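# Drop the towel in the pedal bin, lid closed

## Task

Get the towel inside the pedal bin, and leave the bin's lid closed over it afterwards.

## Robot and tools

Robot: two arms, left_arm and right_arm, each with a two-finger parallel gripper. Bases (URDF root) sit near (-0.037, +0.334, +0.011) m for left_arm and (-0.010, -0.310, +0.015) m for right_arm, each yawed very slightly. A two-camera stand is fixed to the floor behind them. Objects that fall off the table, or are set down outside it, ruin the task.

Frame: one scene frame for everything. Origin is at table-top height, halfway between the nominal bases. +x points out over the table, +y toward left_arm, +z up. Arm names do not match image left and right. Each gripper's fingers point along its own +z and close along its own y. end_effector_position is the spot between the finger pads, just under 1 cm behind the tips. Printed poses may be off by a few cm, more at long reach.

Row layout, shared by execute_actions and move: 14 numbers, each in [-1, 1]. The first 7 belong to left_arm, the next 7 to right_arm. Per arm, the order is dx, dy, dz, rx, ry, rz, opening. Always send all 14, even when only one arm moves.
- dx, dy, dz: an offset along the scene axes, measured from that arm's Hand target as it stood when the action or move began. 1.0 = 0.6 m. A translation longer than 1.0 is scaled down along its direction.
- rx, ry, rz: one rotation vector, applied about the Hand target's position. 1.0 = 180 degrees.
- opening: absolute, not an offset. +1 is fully open (about 87 mm between pads), +0.5 about 69 mm, 0 about 43 mm, -0.5 about 18 mm, -1 closed. A 0 here is a real command, so to leave a gripper alone, resend its current value.
Sending six zeros re-requests the present Hand target. Repeating the same offset in a new call moves the arm further again. Per control step, orientation is clipped to within 40 degrees of the measured one.

execute_actions(actions, cameras): actions holds up to 15 actions. Each action has up to 15 rows, one per 1/30 s step. A short action repeats its final row until 15 steps pass. Every row counts from the action's starting pose, not from the row before it. An empty list returns state plus images. cameras is a list of names, ["all"], or []; an unknown name invalidates the call.

move(target, speed, blend, opening_speed, blocking, cameras): straight-line paths toward target. target is one 14-number row, or up to 15 rows; every row is an offset from the same starting Hand targets. speed is in m/s, from 0.002 to 2.9, default 0.25; rotation is capped at twice that in rad/s. Give one speed, or one per target. blend, in m, rounds corners between listed targets; 0 means stop at each. opening_speed is the opening change per second on the -1..+1 scale, at least 0.2. blocking=false returns after about 0.5 s while the motion continues. Paths do not avoid obstacles or the other arm. Faster moves lag and overshoot more. Route around an arm's own base, or its shoulder posture may flip. The result adds a move: line with the ending: done (within 10 mm and 2 degrees), off_target, moving, held, or fault. limits=paced means the pose was clipped; limits=held means steps were withheld.

wait(seconds 0-10, cameras): arms keep their last command. stop(cameras): brakes a running move. zoom_image(camera, region [x0,y0,x1,y1], at most 504x504 px): a closer look at the newest image from cam_head_left, cam_head_right, cam_left_wrist or cam_right_wrist. read_manual(section): licence texts only. finished_scene(scene): ends the current scene for good. The goal must still hold with the robot idle. After the call ending scene 1, make no further calls in that reply.

Results: each arm's end_effector_position (m) and end_effector_quat_wxyz, the Hand target, and Tool commands. grip_measured uses the same scale as opening. Joint positions end with the gripper on a 0 (closed) to 1 (open) scale. Joint torques are total drive output, gravity included, and wrap at ±28 N m on joints 1 to 3. Joint velocities may read "within noise". Action results also list end_effector_position at some steps. Friction and load often leave the gripper short, low or tilted, so check it after each motion. A small correction may not happen, or may go sideways. To grip, command about 0.04 below the grip_measured reading at first contact; the limit is about 20 N per pad.

Cameras: cam_head_left and cam_head_right are 504x504 on a fixed bar; cam_left_wrist and cam_right_wrist are 672x504. Calibration is in OpenCV form. The fixed cameras may have shifted a couple of degrees and millimetres. Wrist images can lag while the arm moves.

Avoid: dropping things or releasing them while they move; fast or hard contact with the bin, table or fixed items, which fails the scene; pressing past contact; letting the grippers or wrist cameras touch each other, which the clearance check does not prevent; and closing one gripper on the other's fingers. An arm blocked by something keeps pushing until it is commanded back past its gripper. Motors heat up when holding loads, staying stretched or pushing unreachably. MOTOR HOT appears at 75 °C. At 90 °C that arm folds and idles; at 100 °C it goes limp. Arm stops of any kind are costly.

Each tool is called after "Emit:" as name(argument=value, ...), one argument or row to a line, values as JSON.

## Session

Emit:
execute_actions(
  actions=[],
)

Scene clock: 0.00 s.
left_arm: end_effector_position=(+0.3649, +0.3127, +0.0789) grip_measured=+0.996 end_effector_quat_wxyz=(+0.600, +0.035, +0.798, +0.046) | right_arm: end_effector_position=(+0.3832, -0.3305, +0.0875) grip_measured=+1.000 end_effector_quat_wxyz=(+0.619, +0.055, +0.781, -0.056)
Joint positions: left_arm=[-0.101 1.583 0.421 0.879 -0.158 0.075 0.998] | right_arm=[0.039 1.565 0.361 0.971 0.179 0.023 1]
Joint velocities: within noise
Joint torques (N m): no reading
Motor temperatures (°C): left_arm=[24 26 29 31 24 26 26] | right_arm=[26 27 26 29 25 26 25]
Heat: left arm: 31 °C; right arm: 29 °C.
Hand target: left_arm +0.3680, +0.3123, +0.0853; +0.607, +0.033, +0.793, +0.046 | right_arm +0.3873, -0.3305, +0.0965; +0.630, +0.056, +0.773, -0.055
Tool commands: left_gripper/opening=+1.0 right_gripper/opening=+1.0
camera_calibration:
cam_left_wrist: T_world_to_cam=[[0.0161037, -0.994758, -0.10098, 0.310315], [-0.912611, 0.0266392, -0.40796, 0.37926], [0.408511, 0.0987256, -0.907398, 0.0348447], [0, 0, 0, 1]] pos_world=[0.326885, 0.295145, 0.217676]
cam_right_wrist: T_world_to_cam=[[-0.169258, -0.985512, 0.0108658, -0.263678], [-0.871686, 0.144546, -0.468263, 0.443307], [0.459908, -0.0887286, -0.883522, 0.0154454], [0, 0, 0, 1]] pos_world=[0.334692, -0.322565, 0.224096]

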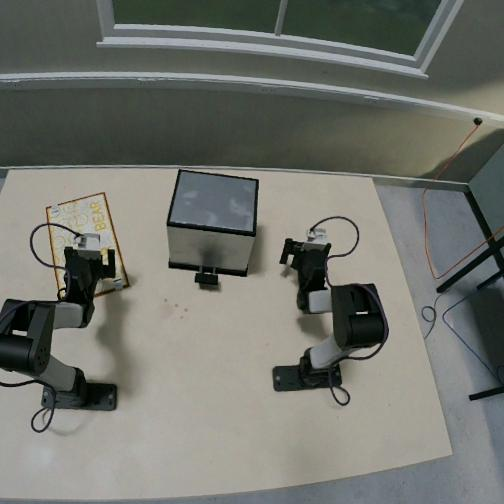

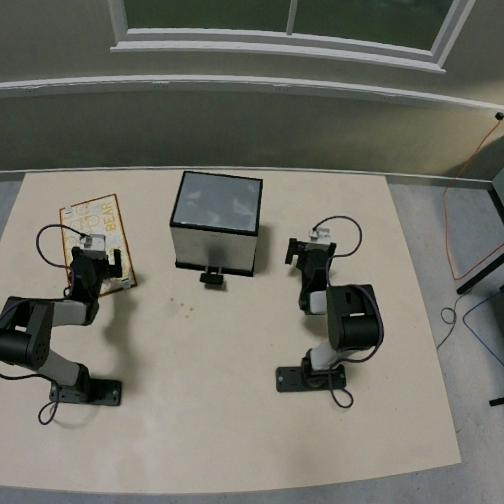

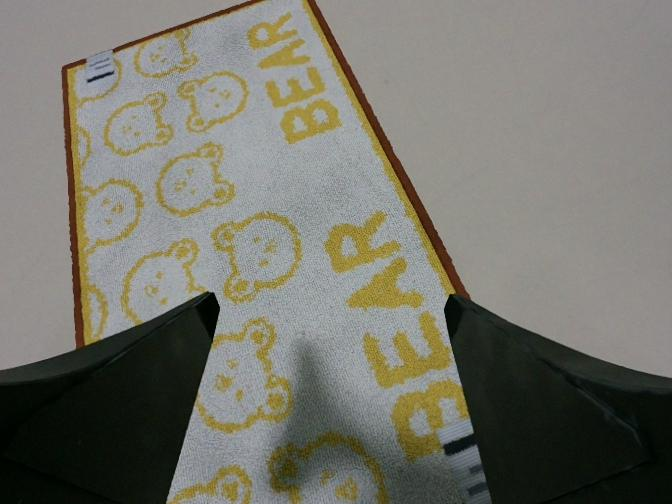

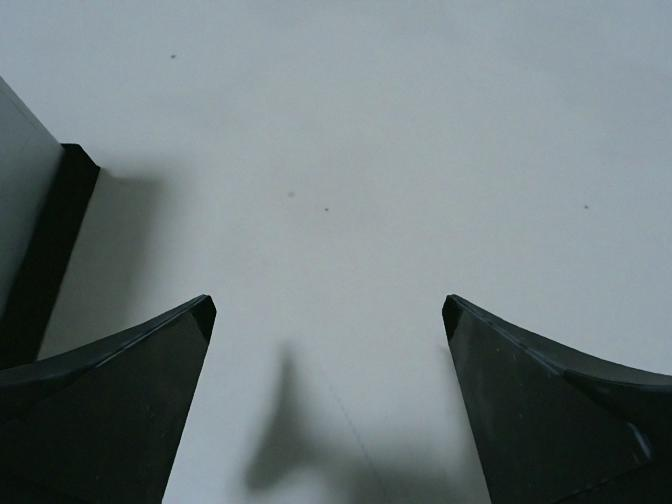

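Emit:
move(
  target=[
    [0.07,0.06,0.06,-0.02,0.12,0.05,1,-0.229,0.217,0.12,-0.04,0.107,0.107,-1],
    [0.137,0.122,0.025,-0.041,0.2476,0.0999,1,-0.17,0.5,0.08,-0.0775,0.2129,0.2129,-1],
  ],
  blend=0.03,
  speed=0.35,
  cameras=["all"],
)

Scene clock: 15.07 s.
left_arm: end_effector_position=(+0.4470, +0.3827, +0.0981) grip_measured=+0.996 end_effector_quat_wxyz=(+0.248, -0.102, +0.961, +0.068) | right_arm: end_effector_position=(+0.2822, -0.0393, +0.1355) grip_measured=-0.981 end_effector_quat_wxyz=(+0.324, -0.290, +0.900, +0.034)
Joint positions: left_arm=[0.082 2.093 1.782 -0.761 -0.158 -0.119 0.998] | right_arm=[0.86 1.638 1.269 -0.583 0.258 0.138 0.009]
Joint torques (N m): left_arm=[0.42 -9.96 7.6 1.17 -0.08 -0.12] | right_arm=[0.4 -6.15 8.44 1.3 -0.01 -0.01]
Heat: left arm: 33 °C; right arm: 33 °C.
Hand target: left_arm +0.4501, +0.3857, +0.1002; +0.249, -0.111, +0.959, +0.072 | right_arm +0.2853, -0.0305, +0.1446; +0.332, -0.290, +0.896, +0.046
Off the commanded pose: left_arm 0.005 m, 1 deg | right_arm 0.013 m, 2 deg.
move: off_target (right_arm)
camera_calibration:
cam_left_wrist: T_world_to_cam=[[0.250803, -0.964642, -0.0810189, 0.262173], [-0.901708, -0.263246, 0.342965, 0.492387], [-0.352167, -0.0129614, -0.935848, 0.397388], [0, 0, 0, 1]] pos_world=[0.518183, 0.387673, 0.224264]
cam_right_wrist: T_world_to_cam=[[0.530628, -0.837669, 0.1294, -0.20203], [-0.841809, -0.502999, 0.195828, 0.211872], [-0.0989507, -0.212841, -0.972063, 0.294977], [0, 0, 0, 1]] pos_world=[0.314747, 0.000120003, 0.271389]

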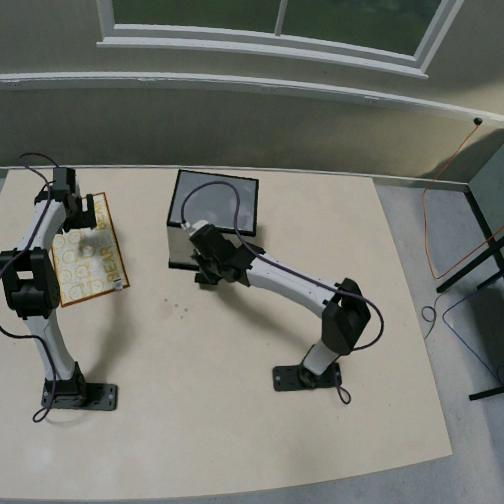

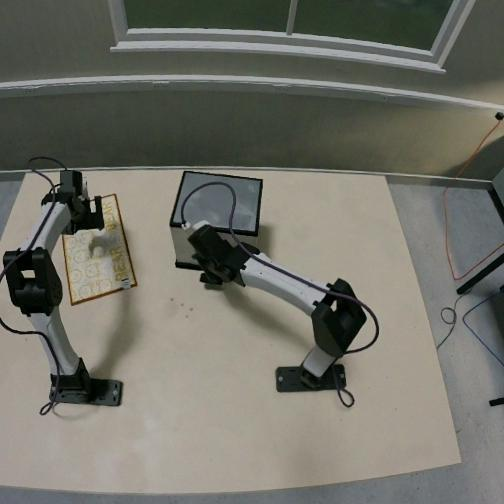

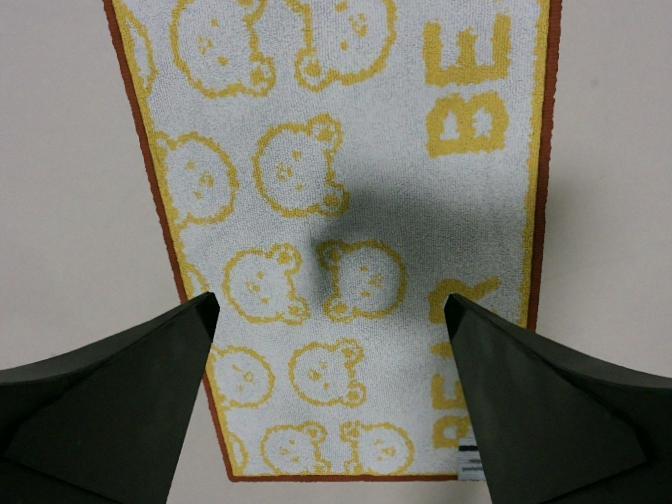

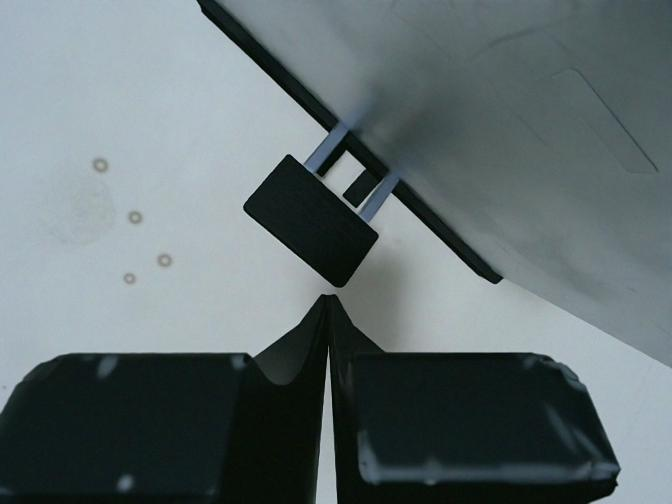

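Emit:
move(
  target=[
    [0,0,-0.158,0,0,0,1,0.012,-0.003,-0.12,0,0,0,-1],
    [0,0,-0.158,0,0,0,-1,0.012,-0.003,-0.13,0,0,0,-1],
  ],
  speed=0.15,
  opening_speed=1.5,
  cameras=["cam_left_wrist","cam_right_wrist"],
)

Scene clock: 19.57 s.
left_arm: end_effector_position=(+0.4557, +0.3826, +0.0177) grip_measured=-1.000 end_effector_quat_wxyz=(+0.263, -0.105, +0.957, +0.067) | right_arm: end_effector_position=(+0.2833, -0.0331, +0.0732) grip_measured=-0.981 end_effector_quat_wxyz=(+0.322, -0.303, +0.896, +0.042)
Joint positions: left_arm=[0.081 2.171 1.567 -0.439 -0.158 -0.124 0] | right_arm=[0.86 1.711 1.094 -0.329 0.235 0.117 0.009]
Joint torques (N m): left_arm=[0.43 -9.88 4.4 1.36 -0.08 -0.02] | right_arm=[-1.37 -5.15 4.52 1.89 0.11 0.04]
Heat: left arm: 33 °C; right arm: 33 °C.
Hand target: left_arm +0.4501, +0.3855, +0.0055; +0.249, -0.111, +0.959, +0.072 | right_arm +0.2925, -0.0322, +0.0666; +0.332, -0.290, +0.896, +0.046
Off the commanded pose: left_arm 0.014 m, 2 deg | right_arm 0.011 m, 2 deg.
move: off_target (left_arm, right_arm); target 2's new opening was sent with left_arm's hand 0.014 m and 1 deg from that target
camera_calibration:
cam_left_wrist: T_world_to_cam=[[0.256774, -0.963764, -0.0722857, 0.250162], [-0.910817, -0.266324, 0.31541, 0.533677], [-0.323232, -0.0151499, -0.946198, 0.313044], [0, 0, 0, 1]] pos_world=[0.523033, 0.38797, 0.145958]
cam_right_wrist: T_world_to_cam=[[0.556108, -0.822139, 0.121784, -0.195541], [-0.82537, -0.529113, 0.196985, 0.22249], [-0.0975115, -0.210062, -0.972813, 0.235618], [0, 0, 0, 1]] pos_world=[0.315354, 0.00645455, 0.209199]
Images, in order (width x height): cam_left_wrist 672x504, cam_right_wrist 672x504.

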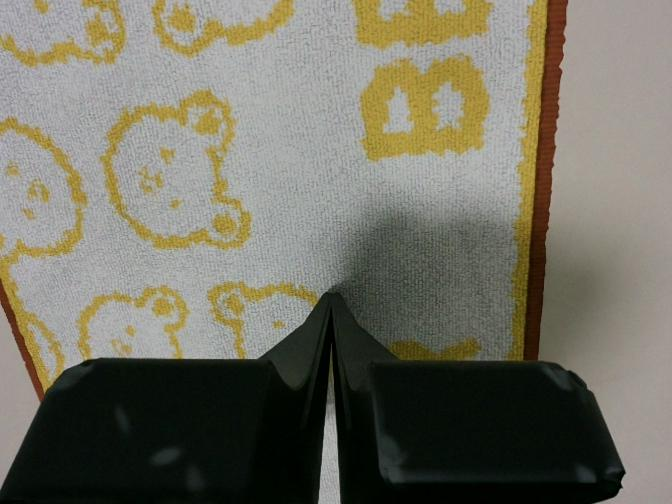

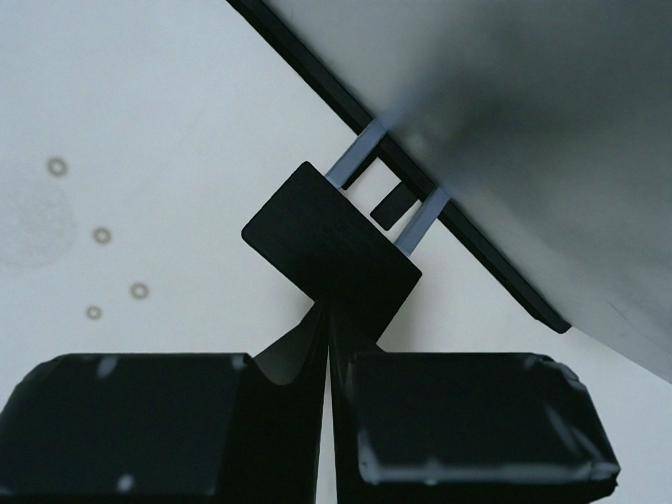

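Emit:
move(
  target=[
    [0,0,0.03,0,0,0,1,0.015,0,-0.03,0,0,0,-1],
    [0,0,-0.03,0,0,0,1,0.015,0,-0.05,0,0,0,-1],
    [0,0,-0.03,0,0,0,-1,0.015,0,-0.05,0,0,0,-1],
  ],
  speed=0.12,
  opening_speed=1.5,
  cameras=["cam_left_wrist","cam_right_wrist"],
)

Scene clock: 24.57 s.
left_arm: end_effector_position=(+0.4694, +0.3805, +0.0159) grip_measured=-0.856 end_effector_quat_wxyz=(+0.293, -0.108, +0.948, +0.060) | right_arm: end_effector_position=(+0.2871, -0.0249, +0.0439) grip_measured=-0.981 end_effector_quat_wxyz=(+0.324, -0.319, +0.889, +0.056)
Joint positions: left_arm=[0.079 2.178 1.546 -0.347 -0.15 -0.132 0.072] | right_arm=[0.854 1.776 1.038 -0.188 0.199 0.083 0.009]
Joint torques (N m): left_arm=[0.57 -8.09 4.11 1.02 -0.07 0.06] | right_arm=[-2.58 -4.83 5.23 1.72 0.37 0.2]
Heat: left arm: 33 °C; right arm: 33 °C.
Hand target: left_arm +0.4501, +0.3857, -0.0126; +0.249, -0.111, +0.959, +0.072 | right_arm +0.3015, -0.0322, +0.0366; +0.333, -0.290, +0.896, +0.046
Off the commanded pose: left_arm 0.035 m, 5 deg | right_arm 0.018 m, 4 deg.
move: off_target (left_arm, right_arm); target 3's new opening was sent with left_arm's hand 0.033 m and 4 deg from that target
camera_calibration:
cam_left_wrist: T_world_to_cam=[[0.260715, -0.964216, -0.0481118, 0.242492], [-0.929229, -0.264147, 0.258379, 0.554882], [-0.261842, -0.0226565, -0.964845, 0.290051], [0, 0, 0, 1]] pos_world=[0.528339, 0.386957, 0.148151]
cam_right_wrist: T_world_to_cam=[[0.590307, -0.79966, 0.10992, -0.19612], [-0.802427, -0.56661, 0.187254, 0.228576], [-0.0874575, -0.19874, -0.976142, 0.206668], [0, 0, 0, 1]] pos_world=[0.317261, 0.0137571, 0.180493]
Images, in order (width x height): cam_left_wrist 672x504, cam_right_wrist 672x504.

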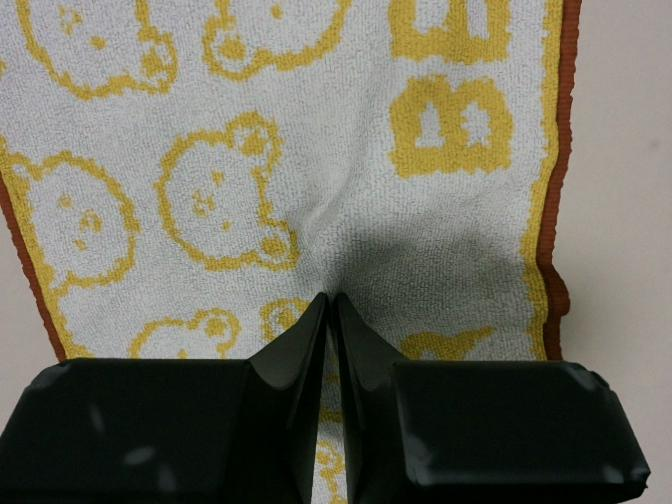

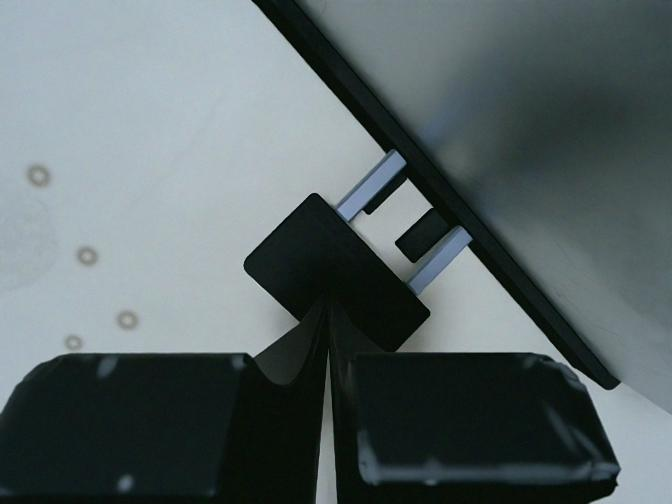

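Emit:
move(
  target=[
    [0,0,0.34,0,0,0,-1,-0.008,-0.008,-0.065,0,0,0,-1],
    [-0.117,-0.31,0.7,-0.073,-0.2216,-0.288,-1,-0.008,-0.008,-0.065,0,0,0,-1],
  ],
  speed=0.3,
  blend=0.05,
  cameras=["all"],
)

Scene clock: 30.27 s.
left_arm: end_effector_position=(+0.3835, +0.2038, +0.3828) grip_measured=-0.856 end_effector_quat_wxyz=(+0.514, +0.251, +0.799, -0.185) | right_arm: end_effector_position=(+0.3005, -0.0132, +0.0345) grip_measured=-0.981 end_effector_quat_wxyz=(+0.374, -0.311, +0.870, +0.076)
Joint positions: left_arm=[-0.107 1.615 1.947 -0.801 0.468 0.183 0.072] | right_arm=[0.854 1.804 0.958 0.037 0.208 0.07 0.009]
Joint torques (N m): left_arm=[-0.43 -8.29 7.31 2.01 0.56 0.18] | right_arm=[-2.24 -2.17 3.33 1.23 0.3 0.34]
Motor temperatures (°C): left_arm=[24 32 32 33 24 26 27] | right_arm=[26 29 28 33 25 26 25]
Heat: left arm: 33 °C; right arm: 33 °C.
Hand target: left_arm +0.3799, +0.1996, +0.4074; +0.542, +0.267, +0.775, -0.186 | right_arm +0.2967, -0.0370, -0.0024; +0.332, -0.290, +0.896, +0.046
Off the commanded pose: left_arm 0.025 m, 5 deg | right_arm 0.044 m, 7 deg.
move: off_target (left_arm, right_arm)
camera_calibration:
cam_left_wrist: T_world_to_cam=[[-0.577857, -0.814562, 0.0506995, 0.365414], [-0.790693, 0.543368, -0.282056, 0.322731], [0.202204, -0.203076, -0.958057, 0.473733], [0, 0, 0, 1]] pos_world=[0.370548, 0.218494, 0.526366]
cam_right_wrist: T_world_to_cam=[[0.584227, -0.805223, 0.101461, -0.191548], [-0.81159, -0.579619, 0.0732283, 0.254284], [-0.000156085, -0.125127, -0.992141, 0.176262], [0, 0, 0, 1]] pos_world=[0.31831, 0.0152044, 0.175691]

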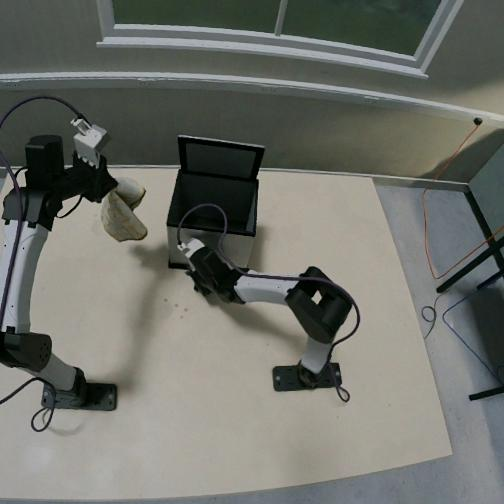

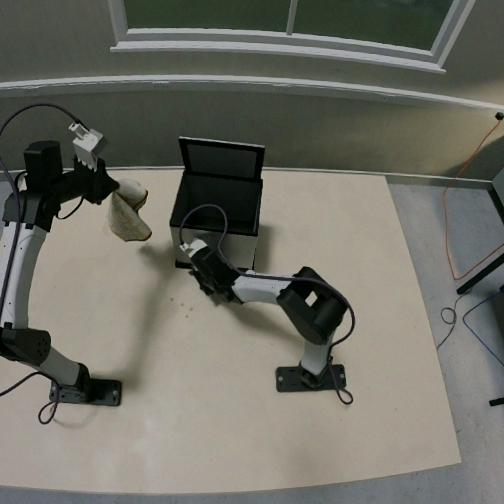

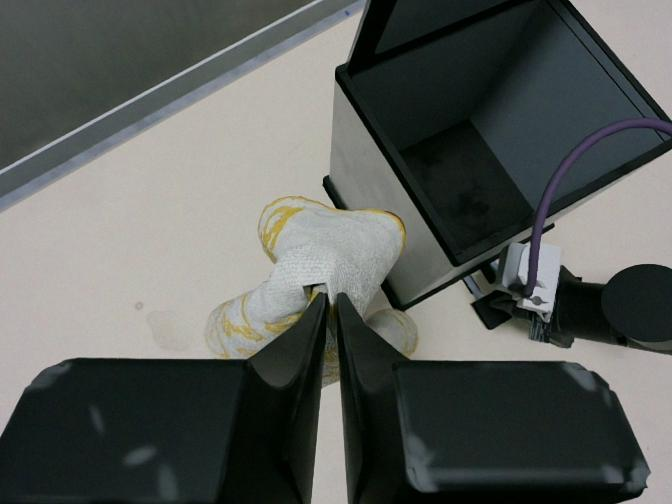

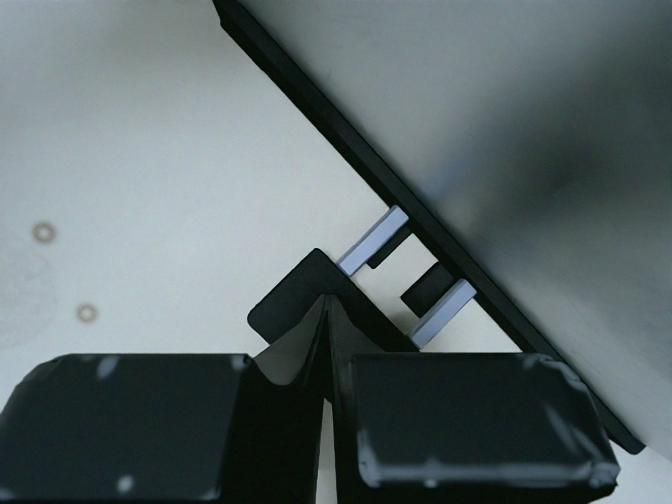

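Emit:
move(
  target=[
    [0.017,-0.05,0.1,-0.051,-0.066,0,-1,0,0,0,0,0,0,-1],
    [0.09,-0.385,0.08,-0.051,-0.066,0,-1,0,0,0,0,0,0,-1],
    [0.085,-0.385,-0.13,0.05,0.065,0,-1,0,0,0,0,0,0,-1],
  ],
  speed=0.25,
  blend=[0.02,0.02,0],
  cameras=["all"],
)

Scene clock: 35.10 s.
left_arm: end_effector_position=(+0.4285, -0.0335, +0.3218) grip_measured=-0.856 end_effector_quat_wxyz=(+0.478, +0.289, +0.812, -0.170) | right_arm: end_effector_position=(+0.3005, -0.0132, +0.0345) grip_measured=-0.981 end_effector_quat_wxyz=(+0.374, -0.311, +0.870, +0.076)
Joint positions: left_arm=[-0.636 2.355 2.841 -0.992 0.017 0.01 0.072] | right_arm=[0.854 1.804 0.958 0.037 0.208 0.07 0.009]
Joint torques (N m): left_arm=[0.21 -11.67 6.68 1.76 -0.01 -0.11] | right_arm=[-2.26 -2.17 3.36 1.23 0.3 0.34]
Heat: left arm: 34 °C; right arm: 32 °C.
Hand target: left_arm +0.4308, -0.0315, +0.3294; +0.438, +0.288, +0.838, -0.151 | right_arm +0.2967, -0.0370, -0.0024; +0.332, -0.290, +0.896, +0.046
Off the commanded pose: left_arm 0.008 m, 6 deg | right_arm 0.044 m, 7 deg.
elbow stopped short (left arm): the move would have taken joint 3 (elbow) straighter than the controller allows.
move: off_target (left_arm, right_arm)
camera_calibration:
cam_left_wrist: T_world_to_cam=[[-0.618134, -0.786008, 0.0101471, 0.232351], [-0.772165, 0.604729, -0.195103, 0.436232], [0.147217, -0.128435, -0.98073, 0.391383], [0, 0, 0, 1]] pos_world=[0.422848, -0.0309049, 0.466594]
cam_right_wrist: T_world_to_cam=[[0.584227, -0.805223, 0.101461, -0.191548], [-0.81159, -0.579619, 0.0732283, 0.254284], [-0.000156085, -0.125127, -0.992141, 0.176262], [0, 0, 0, 1]] pos_world=[0.31831, 0.0152044, 0.175691]

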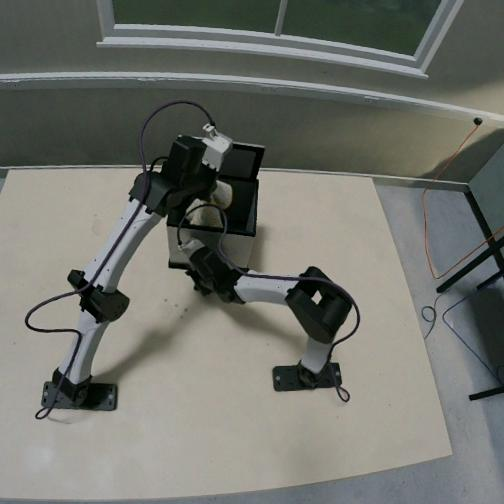

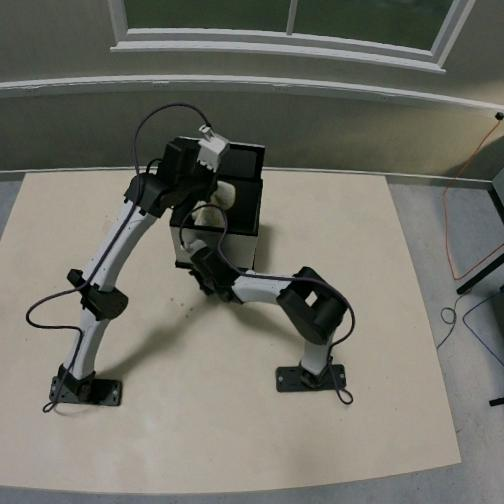

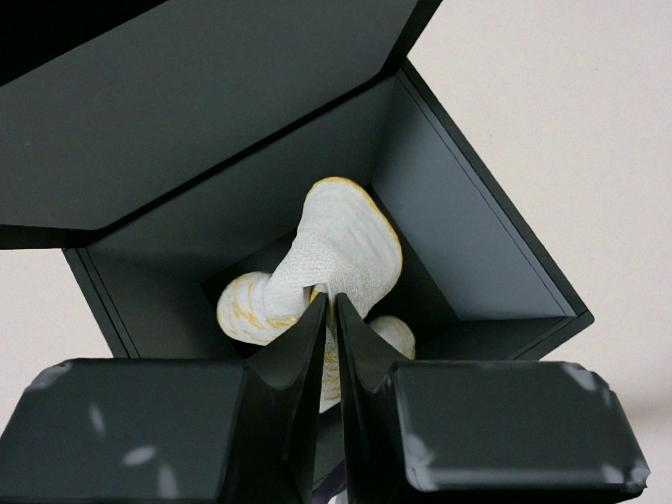

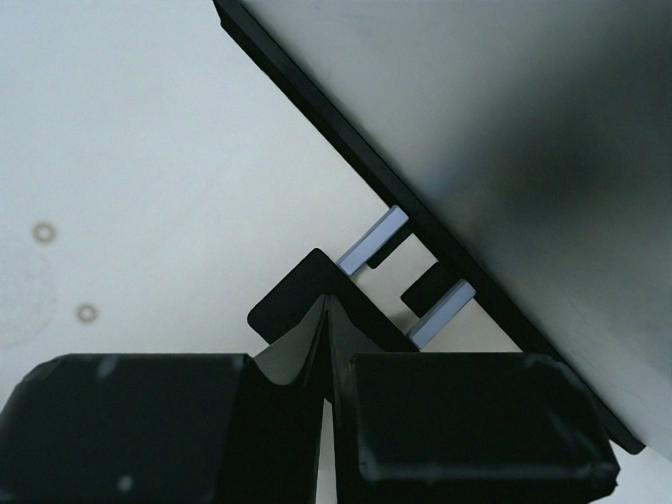

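Emit:
move(
  target=[
    [0,0,-0.2,0.041,0.052,0,-1,0,0,0,0,0,0,-1],
    [0,0,-0.2,0.041,0.052,0,0.1,0,0,0,0,0,0,-1],
    [0,0,0.05,-0.03,-0.04,0,0.1,0,0,0,0,0,0,-1],
  ],
  speed=0.2,
  opening_speed=1.5,
  cameras=["cam_left_wrist","cam_head_left"],
)

Scene clock: 40.90 s.
left_arm: end_effector_position=(+0.4316, -0.0357, +0.3296) grip_measured=+0.100 end_effector_quat_wxyz=(+0.491, +0.286, +0.804, -0.174) | right_arm: end_effector_position=(+0.3005, -0.0132, +0.0345) grip_measured=-0.981 end_effector_quat_wxyz=(+0.374, -0.311, +0.870, +0.076)
Joint positions: left_arm=[-0.636 2.355 2.847 -0.966 0.016 0.01 0.55] | right_arm=[0.854 1.804 0.958 0.037 0.208 0.07 0.009]
Joint torques (N m): left_arm=[0.05 -14.67 6.48 1.96 -0.07 -0.05] | right_arm=[-2.24 -2.15 3.33 1.24 0.31 0.34]
Heat: left arm: 34 °C; right arm: 32 °C.
Hand target: left_arm +0.4307, -0.0315, +0.3594; +0.503, +0.276, +0.801, -0.172 | right_arm +0.2967, -0.0370, -0.0024; +0.332, -0.290, +0.896, +0.046
Off the commanded pose: left_arm 0.030 m, 2 deg | right_arm 0.044 m, 7 deg.
elbow stopped short (left arm): the move would have taken joint 3 (elbow) straighter than the controller allows.
move: off_target (left_arm, right_arm)
camera_calibration:
cam_left_wrist: T_world_to_cam=[[-0.617415, -0.786575, 0.00993046, 0.232175], [-0.76751, 0.599587, -0.22677, 0.449676], [0.172418, -0.147633, -0.973898, 0.384485], [0, 0, 0, 1]] pos_world=[0.422187, -0.030234, 0.474116]
Images, in order (width x height): cam_head_left 504x504, cam_left_wrist 672x504.

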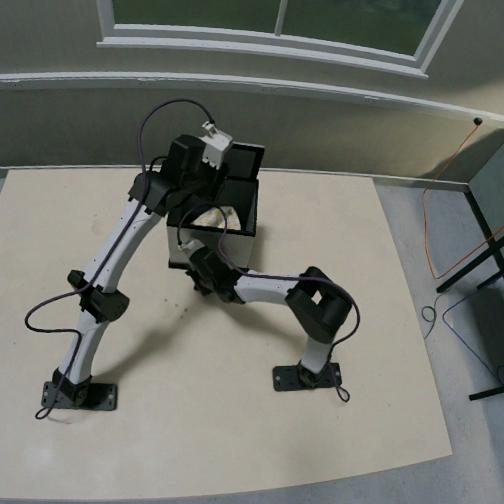

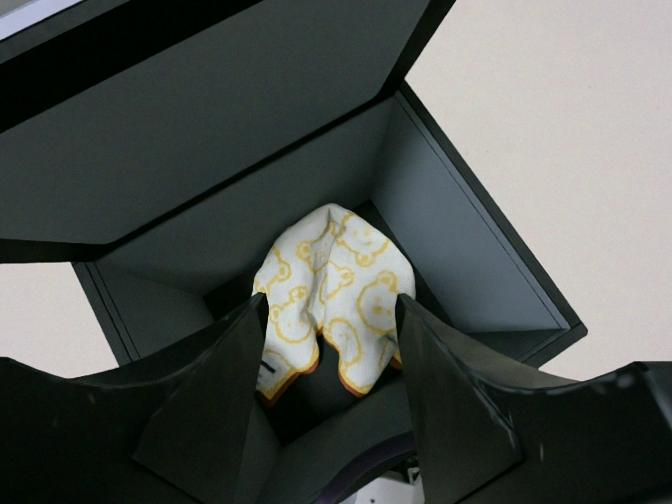

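Move the left away, then release the pedal gently.

Emit:
move(
  target=[
    [-0.05,0.2,0.08,0,0,0,0.1,0,0,0,0,0,0,-1],
    [-0.09,0.42,0.06,0,0,0,0.1,0.002,0.02,0.07,0,0,0,-1],
    [-0.09,0.45,0.0,0,0,0,0.1,-0.06,0,0.2,0,0,0,-1],
  ],
  speed=[0.25,0.25,0.1],
  blend=[0.05,0.01,0],
  cameras=["cam_head_left","cam_left_wrist"],
)

Scene clock: 44.23 s.
left_arm: end_effector_position=(+0.3811, +0.2385, +0.3466) grip_measured=+0.100 end_effector_quat_wxyz=(+0.485, +0.266, +0.815, -0.174) | right_arm: end_effector_position=(+0.2562, -0.0445, +0.0993) grip_measured=-0.981 end_effector_quat_wxyz=(+0.310, -0.299, +0.902, +0.035)
Joint positions: left_arm=[-0.009 1.596 1.84 -0.824 0.54 0.296 0.55] | right_arm=[0.901 1.605 1.102 -0.483 0.263 0.167 0.009]
Joint torques (N m): left_arm=[0.57 -8.98 4.98 1.84 0.56 0.21] | right_arm=[0.69 -8.27 7.97 1.27 0.25 0.06]
Heat: left arm: 35 °C; right arm: 32 °C.
Hand target: left_arm +0.3767, +0.2385, +0.3593; +0.503, +0.276, +0.801, -0.172 | right_arm +0.2606, -0.0371, +0.1175; +0.332, -0.290, +0.896, +0.046
Off the commanded pose: left_arm 0.014 m, 3 deg | right_arm 0.020 m, 3 deg.
move: off_target (left_arm, right_arm)
camera_calibration:
cam_left_wrist: T_world_to_cam=[[-0.587353, -0.808526, 0.0360885, 0.401247], [-0.795223, 0.56825, -0.211453, 0.263096], [0.150458, -0.152896, -0.976722, 0.460783], [0, 0, 0, 1]] pos_world=[0.375565, 0.245366, 0.491209]
Images, in order (width x height): cam_head_left 504x504, cam_left_wrist 672x504.

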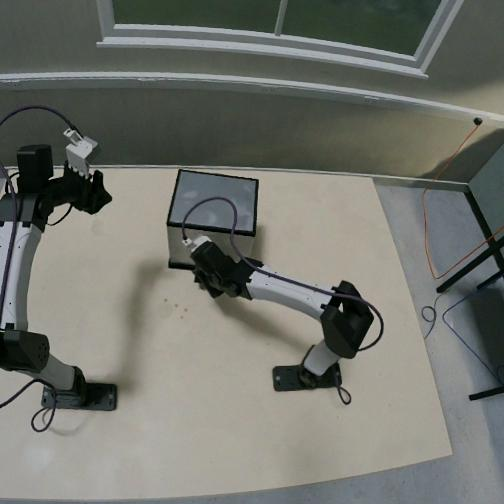

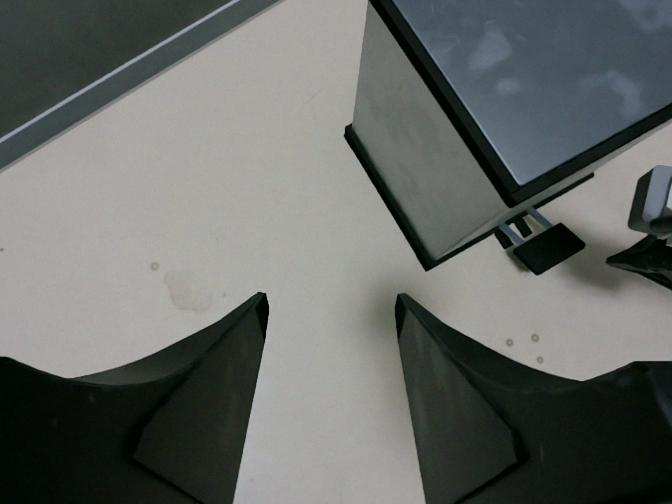

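Emit:
finished_scene(
  scene=2,
)

The scene is finished: the task was done.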